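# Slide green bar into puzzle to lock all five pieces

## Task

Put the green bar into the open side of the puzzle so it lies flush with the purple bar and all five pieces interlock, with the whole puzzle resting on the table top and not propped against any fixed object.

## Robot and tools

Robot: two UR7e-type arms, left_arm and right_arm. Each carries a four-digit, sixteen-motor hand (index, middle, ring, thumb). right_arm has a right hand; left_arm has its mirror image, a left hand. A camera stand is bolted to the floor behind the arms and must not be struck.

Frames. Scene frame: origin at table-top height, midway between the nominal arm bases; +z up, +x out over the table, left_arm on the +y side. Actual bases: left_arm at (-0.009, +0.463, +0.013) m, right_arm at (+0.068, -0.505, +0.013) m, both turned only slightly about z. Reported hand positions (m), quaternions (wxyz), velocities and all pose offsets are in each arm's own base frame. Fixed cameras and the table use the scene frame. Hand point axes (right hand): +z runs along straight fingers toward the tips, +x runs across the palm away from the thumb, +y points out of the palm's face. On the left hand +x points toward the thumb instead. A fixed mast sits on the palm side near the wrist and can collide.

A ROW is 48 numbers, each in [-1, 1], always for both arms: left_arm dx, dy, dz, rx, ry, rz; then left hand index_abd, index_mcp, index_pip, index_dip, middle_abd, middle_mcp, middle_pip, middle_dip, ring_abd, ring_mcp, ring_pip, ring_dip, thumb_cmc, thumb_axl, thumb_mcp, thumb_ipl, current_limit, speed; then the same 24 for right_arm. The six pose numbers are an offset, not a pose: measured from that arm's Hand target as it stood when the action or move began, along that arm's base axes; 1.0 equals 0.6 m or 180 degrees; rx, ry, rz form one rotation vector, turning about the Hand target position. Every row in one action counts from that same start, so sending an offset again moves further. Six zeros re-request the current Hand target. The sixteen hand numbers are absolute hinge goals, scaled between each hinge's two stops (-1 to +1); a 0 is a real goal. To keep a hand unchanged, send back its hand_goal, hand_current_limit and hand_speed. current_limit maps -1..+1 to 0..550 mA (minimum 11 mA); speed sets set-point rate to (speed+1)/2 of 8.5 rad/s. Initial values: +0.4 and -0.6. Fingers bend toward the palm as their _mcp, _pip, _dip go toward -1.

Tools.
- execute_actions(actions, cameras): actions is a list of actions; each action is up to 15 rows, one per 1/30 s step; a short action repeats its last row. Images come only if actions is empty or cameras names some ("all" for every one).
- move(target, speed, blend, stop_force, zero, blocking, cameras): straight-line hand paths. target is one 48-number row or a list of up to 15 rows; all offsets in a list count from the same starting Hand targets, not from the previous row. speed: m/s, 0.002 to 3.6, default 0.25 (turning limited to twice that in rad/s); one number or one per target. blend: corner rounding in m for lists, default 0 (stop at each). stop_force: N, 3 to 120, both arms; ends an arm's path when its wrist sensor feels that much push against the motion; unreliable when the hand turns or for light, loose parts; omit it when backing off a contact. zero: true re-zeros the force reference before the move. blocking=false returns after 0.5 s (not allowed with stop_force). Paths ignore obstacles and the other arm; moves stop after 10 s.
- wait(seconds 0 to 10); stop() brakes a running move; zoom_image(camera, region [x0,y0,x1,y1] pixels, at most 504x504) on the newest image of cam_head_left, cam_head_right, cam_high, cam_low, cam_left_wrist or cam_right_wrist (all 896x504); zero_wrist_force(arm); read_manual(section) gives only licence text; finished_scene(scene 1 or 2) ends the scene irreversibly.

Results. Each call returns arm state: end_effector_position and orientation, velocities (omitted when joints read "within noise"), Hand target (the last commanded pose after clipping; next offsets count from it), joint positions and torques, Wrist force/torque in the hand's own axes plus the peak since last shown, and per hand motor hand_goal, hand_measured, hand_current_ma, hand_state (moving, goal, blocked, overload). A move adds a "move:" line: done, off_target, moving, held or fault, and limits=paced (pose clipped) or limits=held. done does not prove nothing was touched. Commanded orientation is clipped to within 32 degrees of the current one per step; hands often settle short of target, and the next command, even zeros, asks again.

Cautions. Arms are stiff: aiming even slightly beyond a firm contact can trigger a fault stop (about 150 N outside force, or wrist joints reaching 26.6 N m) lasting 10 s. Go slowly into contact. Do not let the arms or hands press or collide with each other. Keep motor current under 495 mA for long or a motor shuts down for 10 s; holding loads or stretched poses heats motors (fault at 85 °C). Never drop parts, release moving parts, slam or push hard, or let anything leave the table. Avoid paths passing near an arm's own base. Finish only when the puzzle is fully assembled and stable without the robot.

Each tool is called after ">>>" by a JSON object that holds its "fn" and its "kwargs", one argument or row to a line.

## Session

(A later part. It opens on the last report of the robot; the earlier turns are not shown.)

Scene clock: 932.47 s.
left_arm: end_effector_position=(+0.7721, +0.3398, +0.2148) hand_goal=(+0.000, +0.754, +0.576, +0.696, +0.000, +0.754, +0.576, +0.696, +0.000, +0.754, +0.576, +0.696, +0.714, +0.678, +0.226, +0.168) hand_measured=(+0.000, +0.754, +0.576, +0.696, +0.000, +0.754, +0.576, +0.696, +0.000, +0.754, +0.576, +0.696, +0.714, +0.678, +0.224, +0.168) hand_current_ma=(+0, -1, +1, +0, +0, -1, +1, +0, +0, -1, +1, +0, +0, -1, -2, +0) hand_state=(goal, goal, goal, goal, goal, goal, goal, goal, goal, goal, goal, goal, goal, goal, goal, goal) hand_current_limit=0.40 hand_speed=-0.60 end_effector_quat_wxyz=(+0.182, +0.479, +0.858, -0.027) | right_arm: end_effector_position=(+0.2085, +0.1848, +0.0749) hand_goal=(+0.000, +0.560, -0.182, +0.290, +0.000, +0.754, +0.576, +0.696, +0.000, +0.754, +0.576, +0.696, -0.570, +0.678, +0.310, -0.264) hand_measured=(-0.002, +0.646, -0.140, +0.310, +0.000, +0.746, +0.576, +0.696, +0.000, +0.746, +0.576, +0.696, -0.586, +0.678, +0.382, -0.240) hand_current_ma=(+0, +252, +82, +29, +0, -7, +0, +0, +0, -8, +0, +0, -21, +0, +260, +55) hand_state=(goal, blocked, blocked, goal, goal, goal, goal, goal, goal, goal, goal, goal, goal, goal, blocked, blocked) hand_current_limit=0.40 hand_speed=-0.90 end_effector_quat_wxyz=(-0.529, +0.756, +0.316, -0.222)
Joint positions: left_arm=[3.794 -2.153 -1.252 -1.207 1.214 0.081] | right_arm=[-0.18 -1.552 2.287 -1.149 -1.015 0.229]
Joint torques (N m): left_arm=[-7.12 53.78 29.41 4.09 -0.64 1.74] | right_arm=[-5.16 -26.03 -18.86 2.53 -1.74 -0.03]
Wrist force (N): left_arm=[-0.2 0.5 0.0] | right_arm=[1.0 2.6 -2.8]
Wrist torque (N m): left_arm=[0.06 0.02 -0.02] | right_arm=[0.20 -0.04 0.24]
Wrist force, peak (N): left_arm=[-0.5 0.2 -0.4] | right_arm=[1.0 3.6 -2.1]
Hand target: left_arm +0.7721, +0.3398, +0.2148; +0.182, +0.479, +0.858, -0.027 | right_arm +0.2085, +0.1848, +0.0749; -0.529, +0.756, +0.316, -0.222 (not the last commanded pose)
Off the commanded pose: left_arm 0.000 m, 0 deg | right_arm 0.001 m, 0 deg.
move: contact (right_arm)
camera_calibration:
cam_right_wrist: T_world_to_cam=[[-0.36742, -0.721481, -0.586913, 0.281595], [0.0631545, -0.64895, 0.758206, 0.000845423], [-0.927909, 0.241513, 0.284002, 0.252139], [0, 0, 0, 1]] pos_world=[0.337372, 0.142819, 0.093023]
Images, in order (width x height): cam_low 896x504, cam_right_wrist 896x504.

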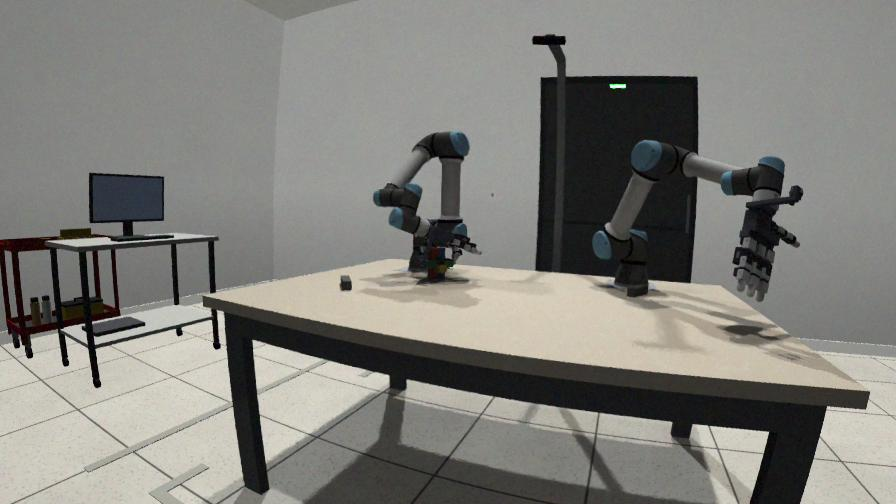

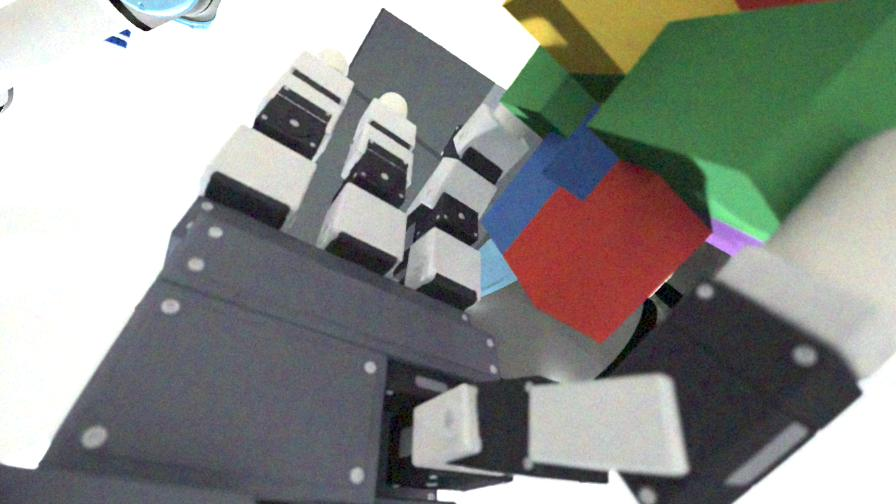

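>>> {"fn": "move", "kwargs": {
  "target": [0,0,0,0,0,0, 0,0.754,0.576,0.696,0,0.754,0.576,0.696,0,0.754,0.576,0.696,0.714,0.678,0.226,0.168,0.4,-0.6, 0,0,0,0,0,0, 0,0.64,-0.13,0.29,0,0.754,0.576,0.696,0,0.754,0.576,0.696,-0.571,0.678,0.375,-0.265,0.4,-0.97],
  "speed": 0.01
}}

>>> {"fn": "move", "kwargs": {
  "target": [0,0,0,0,0,0, 0,0.754,0.576,0.696,0,0.754,0.576,0.696,0,0.754,0.576,0.696,0.714,0.678,0.226,0.168,0.4,-0.6, 0,0,0,0,0,0, 0,0.80,-0.007,0.29,0,0.754,0.576,0.696,0,0.754,0.576,0.696,-0.571,0.678,0.53,-0.265,0.4,-0.97],
  "speed": 0.01,
  "cameras": ["cam_low","cam_right_wrist"]
}}

>>> {"fn": "zoom_image", "kwargs": {
  "camera": "cam_low",
  "region": [415, 240, 475, 290]
}}

>>> {"fn": "zoom_image", "kwargs": {
  "camera": "cam_right_wrist",
  "region": [490, 0, 896, 300]
}}

Scene clock: 961.60 s.
left_arm: end_effector_position=(+0.7721, +0.3398, +0.2148) hand_goal=(+0.000, +0.754, +0.576, +0.696, +0.000, +0.754, +0.576, +0.696, +0.000, +0.754, +0.576, +0.696, +0.714, +0.678, +0.226, +0.168) hand_measured=(+0.000, +0.754, +0.576, +0.696, +0.000, +0.754, +0.576, +0.696, +0.000, +0.754, +0.576, +0.696, +0.714, +0.678, +0.224, +0.168) hand_current_ma=(+0, -1, +1, +0, +0, -1, +1, +0, +0, -1, +1, +0, +0, -1, -2, +0) hand_state=(goal, goal, goal, goal, goal, goal, goal, goal, goal, goal, goal, goal, goal, goal, goal, goal) hand_current_limit=0.40 hand_speed=-0.60 end_effector_quat_wxyz=(+0.182, +0.479, +0.858, -0.027) | right_arm: end_effector_position=(+0.2085, +0.1848, +0.0749) hand_goal=(+0.000, +0.640, -0.130, +0.290, +0.000, +0.754, +0.576, +0.696, +0.000, +0.754, +0.576, +0.696, -0.570, +0.678, +0.376, -0.264) hand_measured=(-0.002, +0.642, -0.122, +0.300, +0.000, +0.746, +0.576, +0.696, +0.000, +0.746, +0.576, +0.696, -0.586, +0.678, +0.382, -0.240) hand_current_ma=(+0, +25, +8, +12, +0, -7, +0, +0, +0, -8, +0, +0, -21, +0, +42, +55) hand_state=(goal, moving, goal, goal, goal, goal, goal, goal, goal, goal, goal, goal, goal, goal, moving, blocked) hand_current_limit=0.40 hand_speed=-0.97 end_effector_quat_wxyz=(-0.529, +0.756, +0.316, -0.222)
Joint positions: left_arm=[3.794 -2.153 -1.252 -1.207 1.214 0.081] | right_arm=[-0.18 -1.552 2.287 -1.149 -1.015 0.229]
Joint torques (N m): left_arm=[-7.55 54.11 28.71 3.91 -0.68 1.65] | right_arm=[-5.26 -25.59 -17.68 2.33 -1.83 -0.21]
Wrist force (N): left_arm=[-0.5 -0.2 0.0] | right_arm=[0.6 2.5 -3.3]
Wrist torque (N m): left_arm=[-0.02 0.06 -0.04] | right_arm=[0.15 -0.09 0.26]
Wrist force, peak (N): left_arm=[-0.7 0.3 0.2] | right_arm=[0.6 2.4 -4.0]
Hand target: left_arm +0.7721, +0.3398, +0.2148; +0.182, +0.479, +0.858, -0.027 | right_arm +0.2085, +0.1848, +0.0749; -0.529, +0.756, +0.316, -0.222
Off the commanded pose: left_arm 0.000 m, 0 deg | right_arm 0.000 m, 0 deg.
move: done

Scene clock: 963.80 s.
left_arm: end_effector_position=(+0.7721, +0.3398, +0.2148) hand_goal=(+0.000, +0.754, +0.576, +0.696, +0.000, +0.754, +0.576, +0.696, +0.000, +0.754, +0.576, +0.696, +0.714, +0.678, +0.226, +0.168) hand_measured=(+0.000, +0.754, +0.576, +0.696, +0.000, +0.754, +0.576, +0.696, +0.000, +0.754, +0.576, +0.696, +0.714, +0.678, +0.224, +0.168) hand_current_ma=(+0, -1, +1, +0, +0, -1, +1, +0, +0, -1, +1, +0, +0, -1, -2, +0) hand_state=(goal, goal, goal, goal, goal, goal, goal, goal, goal, goal, goal, goal, goal, goal, goal, goal) hand_current_limit=0.40 hand_speed=-0.60 end_effector_quat_wxyz=(+0.182, +0.479, +0.858, -0.027) | right_arm: end_effector_position=(+0.2085, +0.1848, +0.0749) hand_goal=(+0.000, +0.800, -0.006, +0.290, +0.000, +0.754, +0.576, +0.696, +0.000, +0.754, +0.576, +0.696, -0.570, +0.678, +0.530, -0.264) hand_measured=(-0.002, +0.778, -0.012, +0.292, +0.000, +0.746, +0.576, +0.696, +0.000, +0.746, +0.576, +0.696, -0.574, +0.678, +0.522, -0.262) hand_current_ma=(+0, -36, -5, +2, +0, -7, +0, +0, +0, -8, +0, +0, -3, +0, -10, +2) hand_state=(goal, blocked, goal, goal, goal, goal, goal, goal, goal, goal, goal, goal, goal, goal, goal, goal) hand_current_limit=0.40 hand_speed=-0.97 end_effector_quat_wxyz=(-0.529, +0.756, +0.316, -0.222)
Joint positions: left_arm=[3.794 -2.153 -1.252 -1.207 1.214 0.081] | right_arm=[-0.18 -1.552 2.287 -1.149 -1.015 0.229]
Joint torques (N m): left_arm=[-7.67 54.22 28.82 4.06 -0.74 1.72] | right_arm=[-4.72 -24.53 -12.81 2.25 -1.7 -0.13]
Wrist force (N): left_arm=[-0.1 0.2 0.0] | right_arm=[0.0 3.3 -1.9]
Wrist torque (N m): left_arm=[0.03 0.01 -0.01] | right_arm=[0.16 -0.01 0.24]
Wrist force, peak (N): left_arm=[-0.5 0.3 0.2] | right_arm=[0.7 4.3 -2.3]
Hand target: left_arm +0.7721, +0.3398, +0.2148; +0.182, +0.479, +0.858, -0.027 | right_arm +0.2085, +0.1848, +0.0749; -0.529, +0.756, +0.316, -0.222
Off the commanded pose: left_arm 0.000 m, 0 deg | right_arm 0.000 m, 0 deg.
move: done
camera_calibration:
cam_right_wrist: T_world_to_cam=[[-0.367415, -0.721528, -0.586859, 0.281595], [0.0631816, -0.648898, 0.758248, 0.000824902], [-0.927909, 0.241513, 0.284002, 0.252139], [0, 0, 0, 1]] pos_world=[0.337372, 0.142819, 0.0930231]
Images, in order (width x height): cam_low 896x504, cam_right_wrist 896x504.

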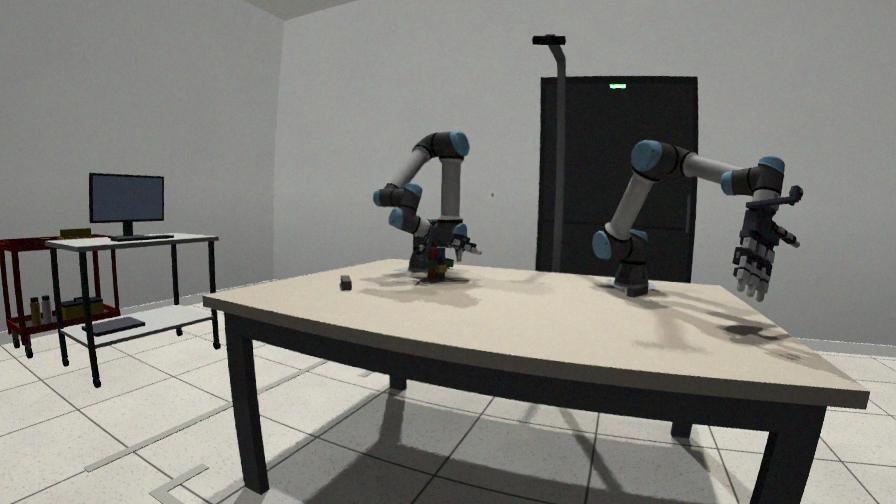

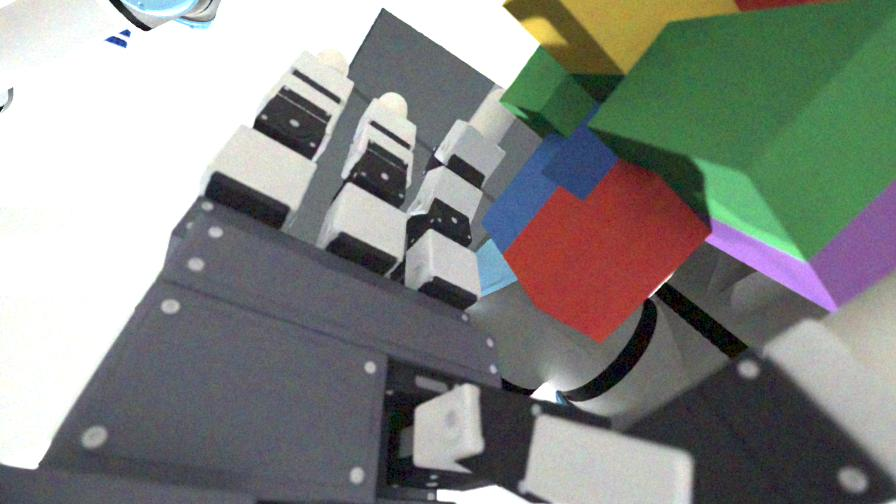

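Scaled by 8.400 from the camera's 896x504 image, which has a finer 1280x720 frame.

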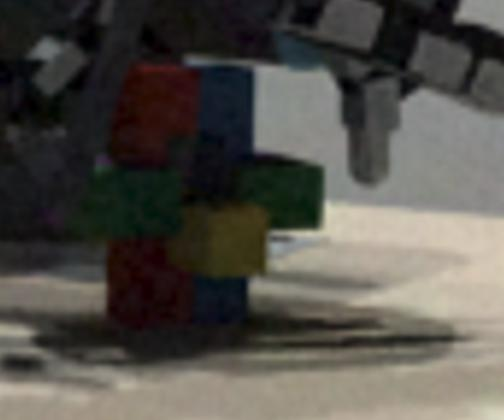

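Scaled by 1.241 from the camera's 896x504 image, which has a finer 1280x720 frame.

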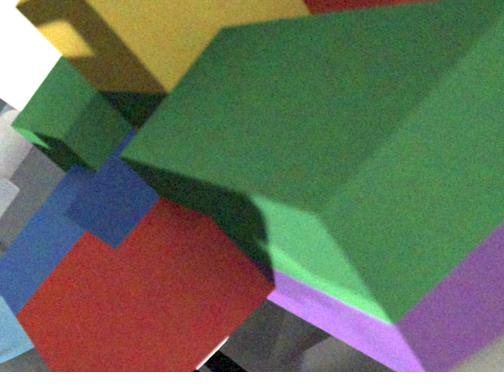

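>>> {"fn": "move", "kwargs": {
  "target": [0,0,0,0,0,0,0,0.754,0.576,0.696,0,0.754,0.576,0.696,0,0.754,0.576,0.696,0.714,0.678,0.226,0.168,0.4,-0.6,0,0,0.3333,0,0,0,0,0.80,-0.007,0.29,0,0.754,0.576,0.696,0,0.754,0.576,0.696,-0.571,0.678,0.53,-0.265,0.4,-0.97],
  "speed": 0.06,
  "cameras": ["all"]
}}

Scene clock: 982.50 s.
left_arm: end_effector_position=(+0.7721, +0.3398, +0.2148) hand_goal=(+0.000, +0.754, +0.576, +0.696, +0.000, +0.754, +0.576, +0.696, +0.000, +0.754, +0.576, +0.696, +0.714, +0.678, +0.226, +0.168) hand_measured=(+0.000, +0.754, +0.576, +0.696, +0.000, +0.754, +0.576, +0.696, +0.000, +0.754, +0.576, +0.696, +0.714, +0.678, +0.224, +0.168) hand_current_ma=(+0, -1, +1, +0, +0, -1, +1, +0, +0, -1, +1, +0, +0, -1, -2, +0) hand_state=(goal, goal, goal, goal, goal, goal, goal, goal, goal, goal, goal, goal, goal, goal, goal, goal) hand_current_limit=0.40 hand_speed=-0.60 end_effector_quat_wxyz=(+0.182, +0.479, +0.858, -0.027) | right_arm: end_effector_position=(+0.2085, +0.1849, +0.2748) hand_goal=(+0.000, +0.800, -0.006, +0.290, +0.000, +0.754, +0.576, +0.696, +0.000, +0.754, +0.576, +0.696, -0.570, +0.678, +0.530, -0.264) hand_measured=(-0.002, +0.778, -0.012, +0.292, +0.000, +0.746, +0.576, +0.696, +0.000, +0.746, +0.576, +0.696, -0.574, +0.678, +0.522, -0.262) hand_current_ma=(+0, -34, -5, +2, +0, -7, +0, +0, +0, -8, +0, +0, -3, +0, -9, +2) hand_state=(goal, blocked, goal, goal, goal, goal, goal, goal, goal, goal, goal, goal, goal, goal, goal, goal) hand_current_limit=0.40 hand_speed=-0.97 end_effector_quat_wxyz=(-0.529, +0.756, +0.316, -0.222)
Joint positions: left_arm=[3.794 -2.153 -1.252 -1.207 1.214 0.081] | right_arm=[-0.18 -1.783 1.92 -0.552 -1.015 0.229]
Joint torques (N m): left_arm=[-7.51 54.32 28.84 4 -0.65 1.71] | right_arm=[-10.17 -21.26 -24.15 2.24 -2.51 -1.86]
Wrist force (N): left_arm=[-0.5 0.2 0.0] | right_arm=[0.1 3.7 -2.1]
Wrist torque (N m): left_arm=[0.02 0.07 -0.05] | right_arm=[0.23 -0.01 0.23]
Wrist force, peak (N): left_arm=[-0.5 -0.5 0.0] | right_arm=[0.1 3.9 -2.2]
Hand target: left_arm +0.7721, +0.3398, +0.2148; +0.182, +0.479, +0.858, -0.027 | right_arm +0.2085, +0.1848, +0.2749; -0.529, +0.756, +0.316, -0.222
Off the commanded pose: left_arm 0.000 m, 0 deg | right_arm 0.000 m, 0 deg.
move: done
camera_calibration:
cam_right_wrist: T_world_to_cam=[[-0.367481, -0.721512, -0.586838, 0.398922], [0.0631217, -0.648881, 0.758267, -0.150737], [-0.927886, 0.241607, 0.283995, 0.195348], [0, 0, 0, 1]] pos_world=[0.337372, 0.142819, 0.292923]

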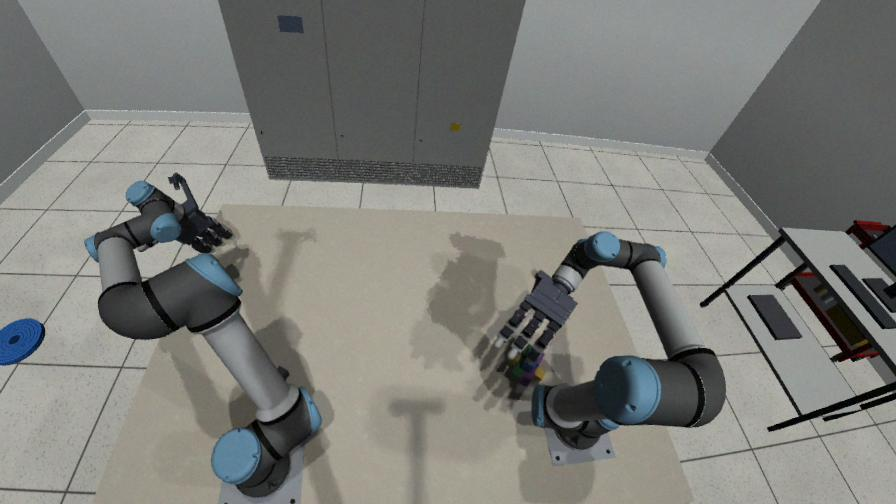

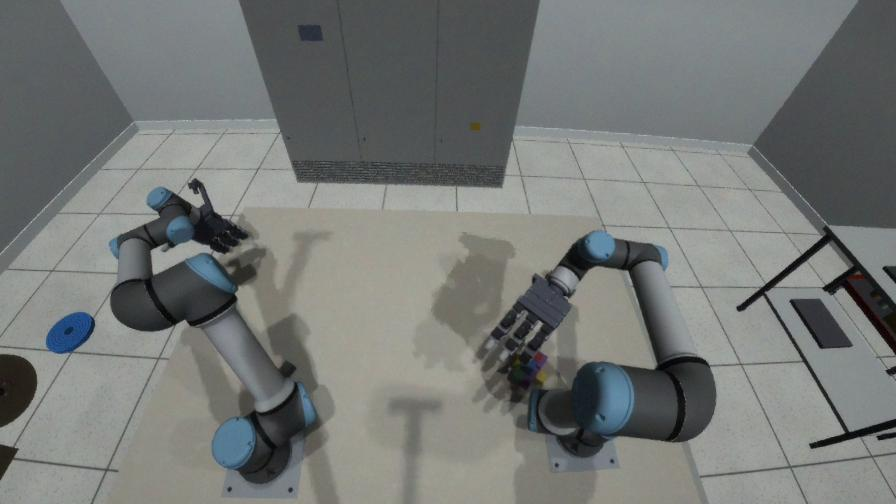

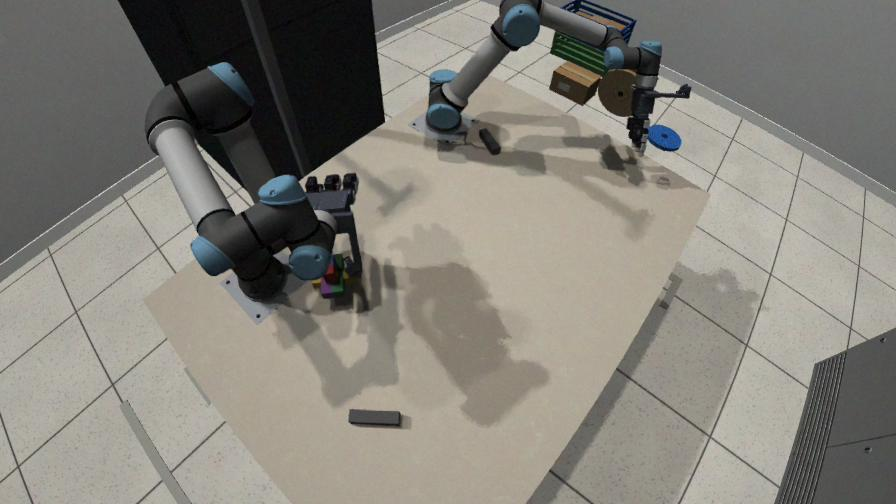

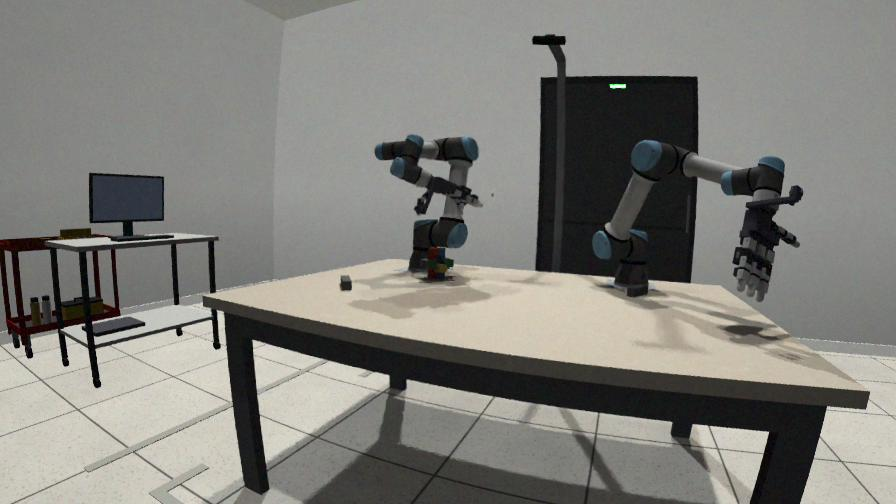

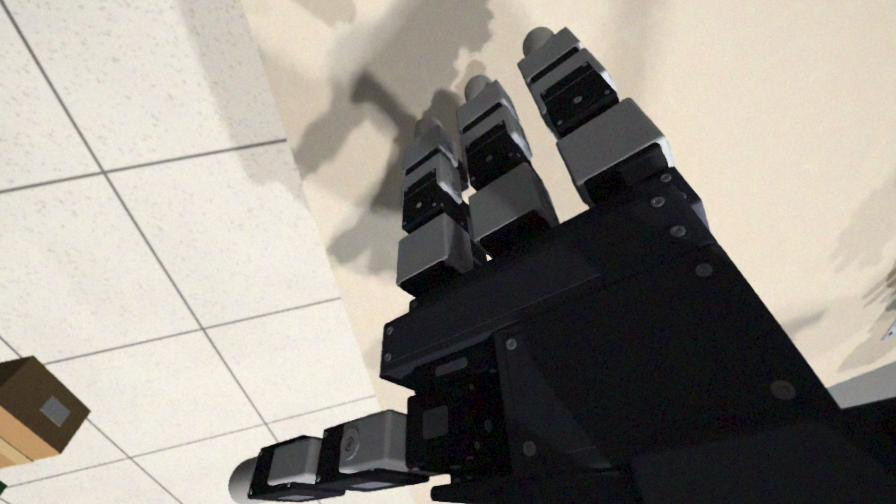

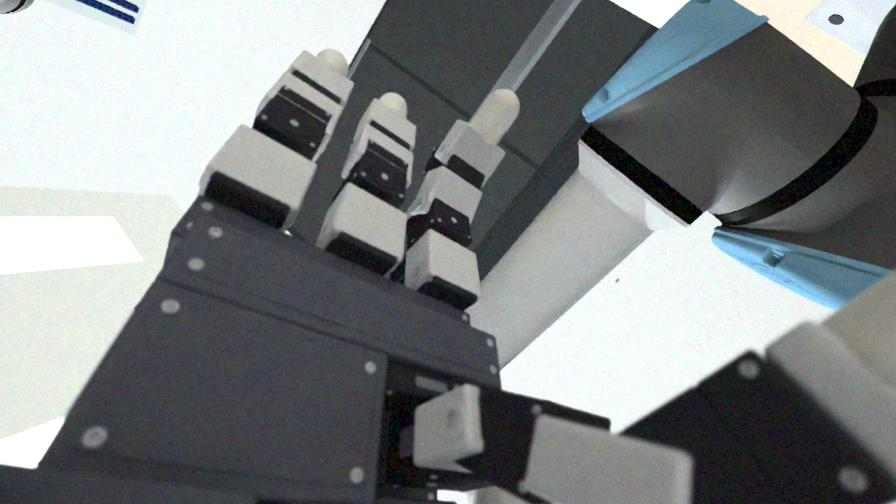

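>>> {"fn": "zoom_image", "kwargs": {
  "camera": "cam_low",
  "region": [410, 235, 470, 290]
}}

>>> {"fn": "zoom_image", "kwargs": {
  "camera": "cam_high",
  "region": [290, 225, 390, 325]
}}

>>> {"fn": "zoom_image", "kwargs": {
  "camera": "cam_head_right",
  "region": [480, 320, 580, 410]
}}

>>> {"fn": "zoom_image", "kwargs": {
  "camera": "cam_head_left",
  "region": [480, 320, 580, 410]
}}

Scaled by 8.400 from the camera's 896x504 image, which has a finer 1280x720 frame.

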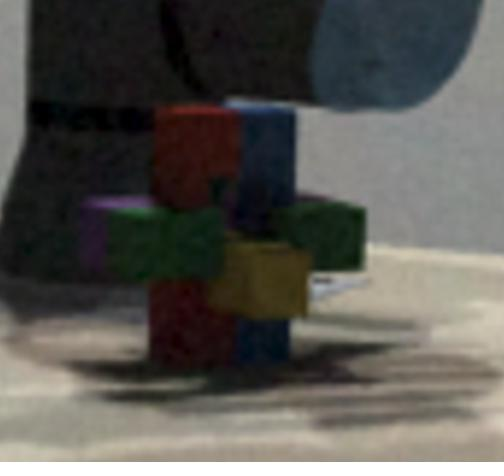

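Scaled by 5.040 from the camera's 896x504 image, which has a finer 1280x720 frame.

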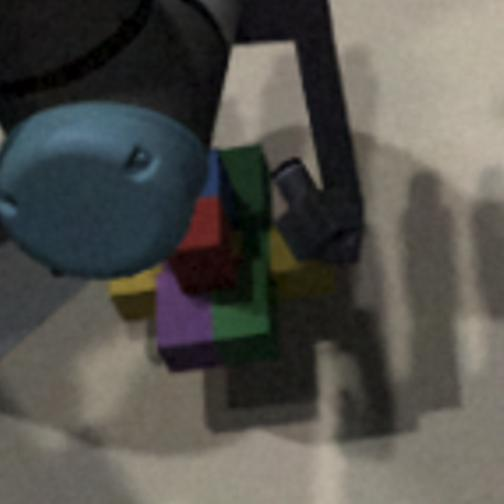

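Scaled by 5.040 from the camera's 896x504 image, which has a finer 1280x720 frame.

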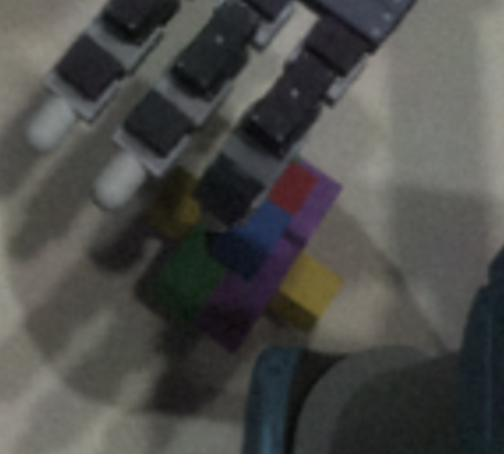

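Scaled by 5.040 from the camera's 896x504 image, which has a finer 1280x720 frame.

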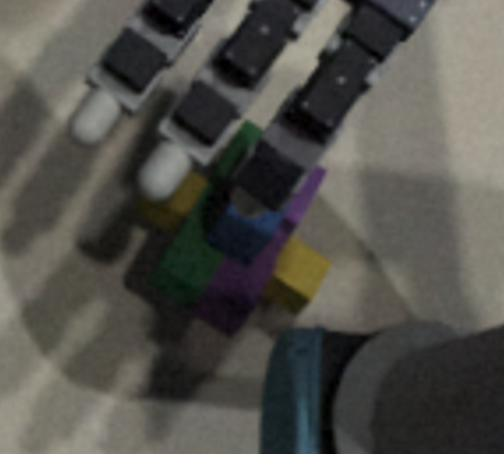

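>>> {"fn": "move", "kwargs": {
  "target": [0,0,0,0,0,0,0,0.754,0.576,0.696,0,0.754,0.576,0.696,0,0.754,0.576,0.696,0.714,0.678,0.226,0.168,0.4,-0.6,0.2,0.25,0.08,0,0,0,0,0.80,-0.007,0.29,0,0.754,0.576,0.696,0,0.754,0.576,0.696,-0.571,0.678,0.53,-0.265,0.4,-0.97],
  "speed": 0.12,
  "cameras": ["cam_high","cam_low","cam_head_right","cam_head_left"]
}}

>>> {"fn": "zoom_image", "kwargs": {
  "camera": "cam_low",
  "region": [410, 235, 470, 290]
}}

>>> {"fn": "zoom_image", "kwargs": {
  "camera": "cam_high",
  "region": [290, 225, 370, 305]
}}

>>> {"fn": "zoom_image", "kwargs": {
  "camera": "cam_head_right",
  "region": [490, 330, 560, 400]
}}

Scene clock: 997.93 s.
left_arm: end_effector_position=(+0.7721, +0.3398, +0.2148) hand_goal=(+0.000, +0.754, +0.576, +0.696, +0.000, +0.754, +0.576, +0.696, +0.000, +0.754, +0.576, +0.696, +0.714, +0.678, +0.226, +0.168) hand_measured=(+0.000, +0.754, +0.576, +0.696, +0.000, +0.754, +0.576, +0.696, +0.000, +0.754, +0.576, +0.696, +0.714, +0.678, +0.224, +0.168) hand_current_ma=(+0, -1, +1, +0, +0, -1, +1, +0, +0, -1, +1, +0, +0, -1, -2, +0) hand_state=(goal, goal, goal, goal, goal, goal, goal, goal, goal, goal, goal, goal, goal, goal, goal, goal) hand_current_limit=0.40 hand_speed=-0.60 end_effector_quat_wxyz=(+0.182, +0.479, +0.858, -0.027) | right_arm: end_effector_position=(+0.3284, +0.3348, +0.3229) hand_goal=(+0.000, +0.800, -0.006, +0.290, +0.000, +0.754, +0.576, +0.696, +0.000, +0.754, +0.576, +0.696, -0.570, +0.678, +0.530, -0.264) hand_measured=(-0.002, +0.778, -0.012, +0.292, +0.000, +0.746, +0.576, +0.696, +0.000, +0.746, +0.576, +0.696, -0.572, +0.678, +0.524, -0.262) hand_current_ma=(+0, -34, -5, +2, +0, -7, +0, +0, +0, -8, +0, +0, -2, +0, -9, +2) hand_state=(goal, blocked, goal, goal, goal, goal, goal, goal, goal, goal, goal, goal, goal, goal, goal, goal) hand_current_limit=0.40 hand_speed=-0.97 end_effector_quat_wxyz=(-0.529, +0.756, +0.316, -0.222)
Joint positions: left_arm=[3.794 -2.153 -1.252 -1.207 1.214 0.081] | right_arm=[0.176 -1.42 1.464 -0.605 -0.699 0.45]
Joint torques (N m): left_arm=[-7.79 54.15 29.35 3.94 -0.7 1.72] | right_arm=[9.84 -21.08 -25.52 1.71 3.85 1.6]
Wrist force (N): left_arm=[-0.2 0.0 -0.1] | right_arm=[0.1 3.3 -2.2]
Wrist torque (N m): left_arm=[0.02 0.03 -0.02] | right_arm=[0.18 -0.02 0.05]
Wrist force, peak (N): left_arm=[-0.4 -0.6 -0.1] | right_arm=[-0.9 3.8 -2.1]
Hand target: left_arm +0.7721, +0.3398, +0.2148; +0.182, +0.479, +0.858, -0.027 | right_arm +0.3285, +0.3348, +0.3229; -0.529, +0.756, +0.316, -0.222
Off the commanded pose: left_arm 0.000 m, 0 deg | right_arm 0.000 m, 0 deg.
move: done
Images, in order (width x height): cam_head_left 896x504, cam_head_right 896x504, cam_high 896x504, cam_low 896x504.

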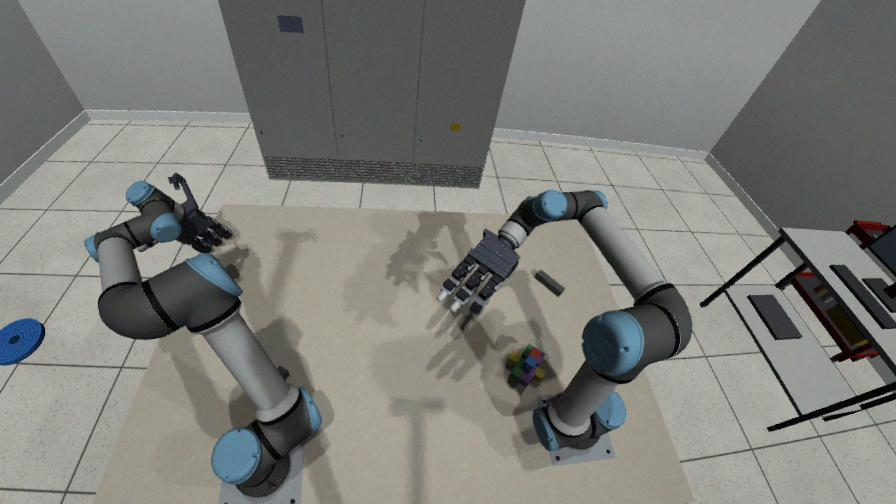

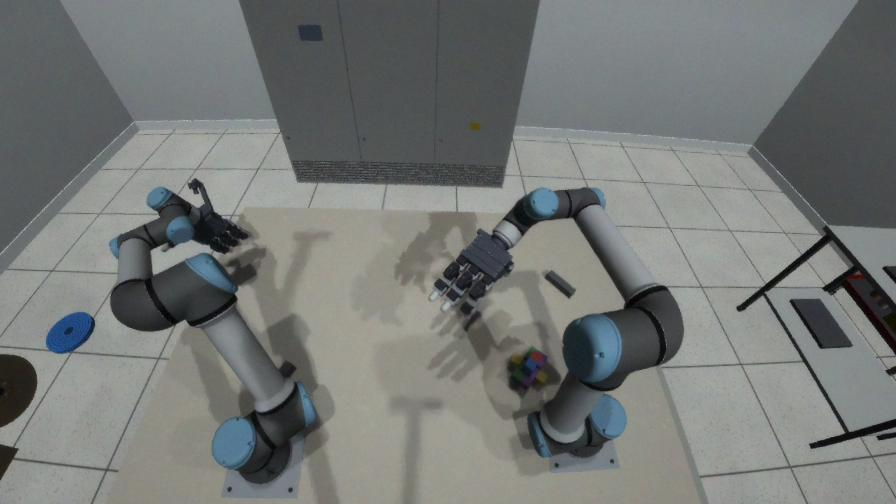

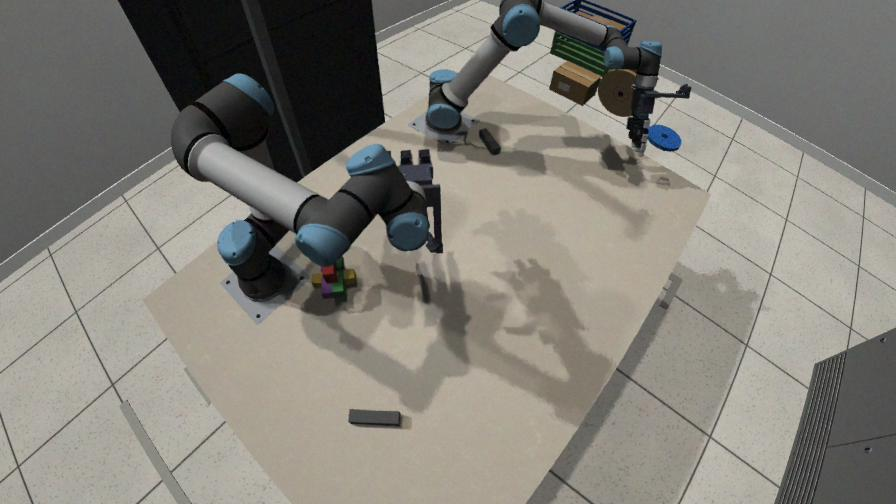

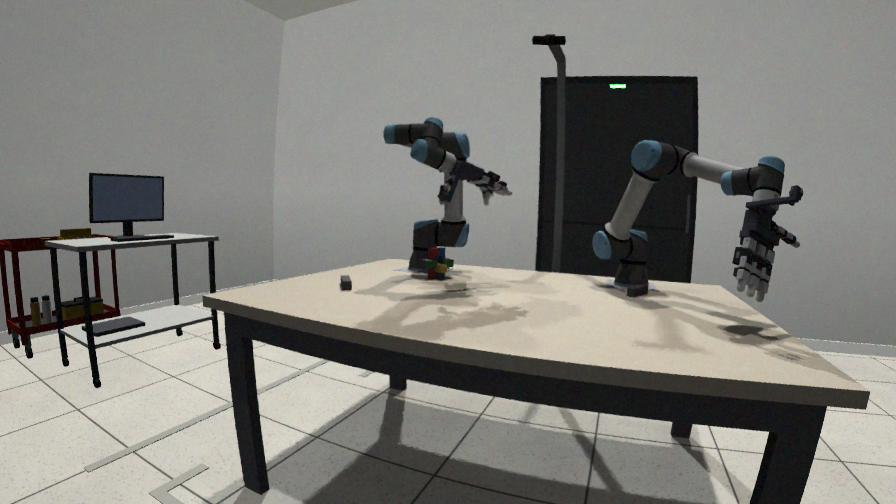

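Scaled by 8.400 from the camera's 896x504 image, which has a finer 1280x720 frame.

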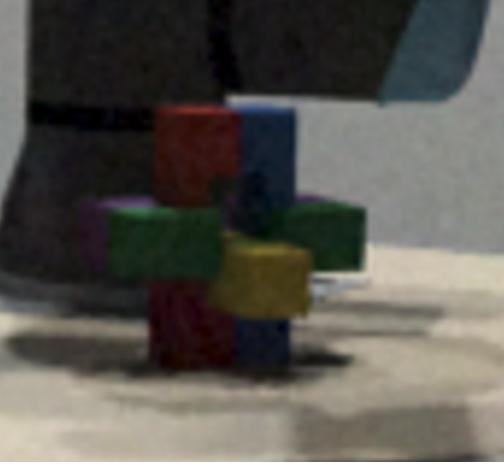

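Scaled by 6.300 from the camera's 896x504 image, which has a finer 1280x720 frame.

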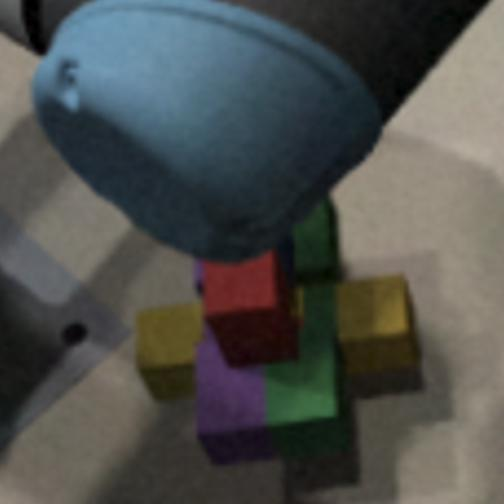

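Scaled by 7.200 from the camera's 896x504 image, which has a finer 1280x720 frame.

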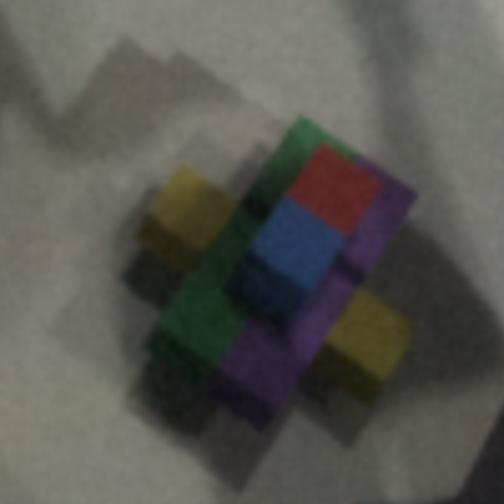

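>>> {"fn": "finished_scene", "kwargs": {
  "scene": 1
}}

The scene is finished: the task was done.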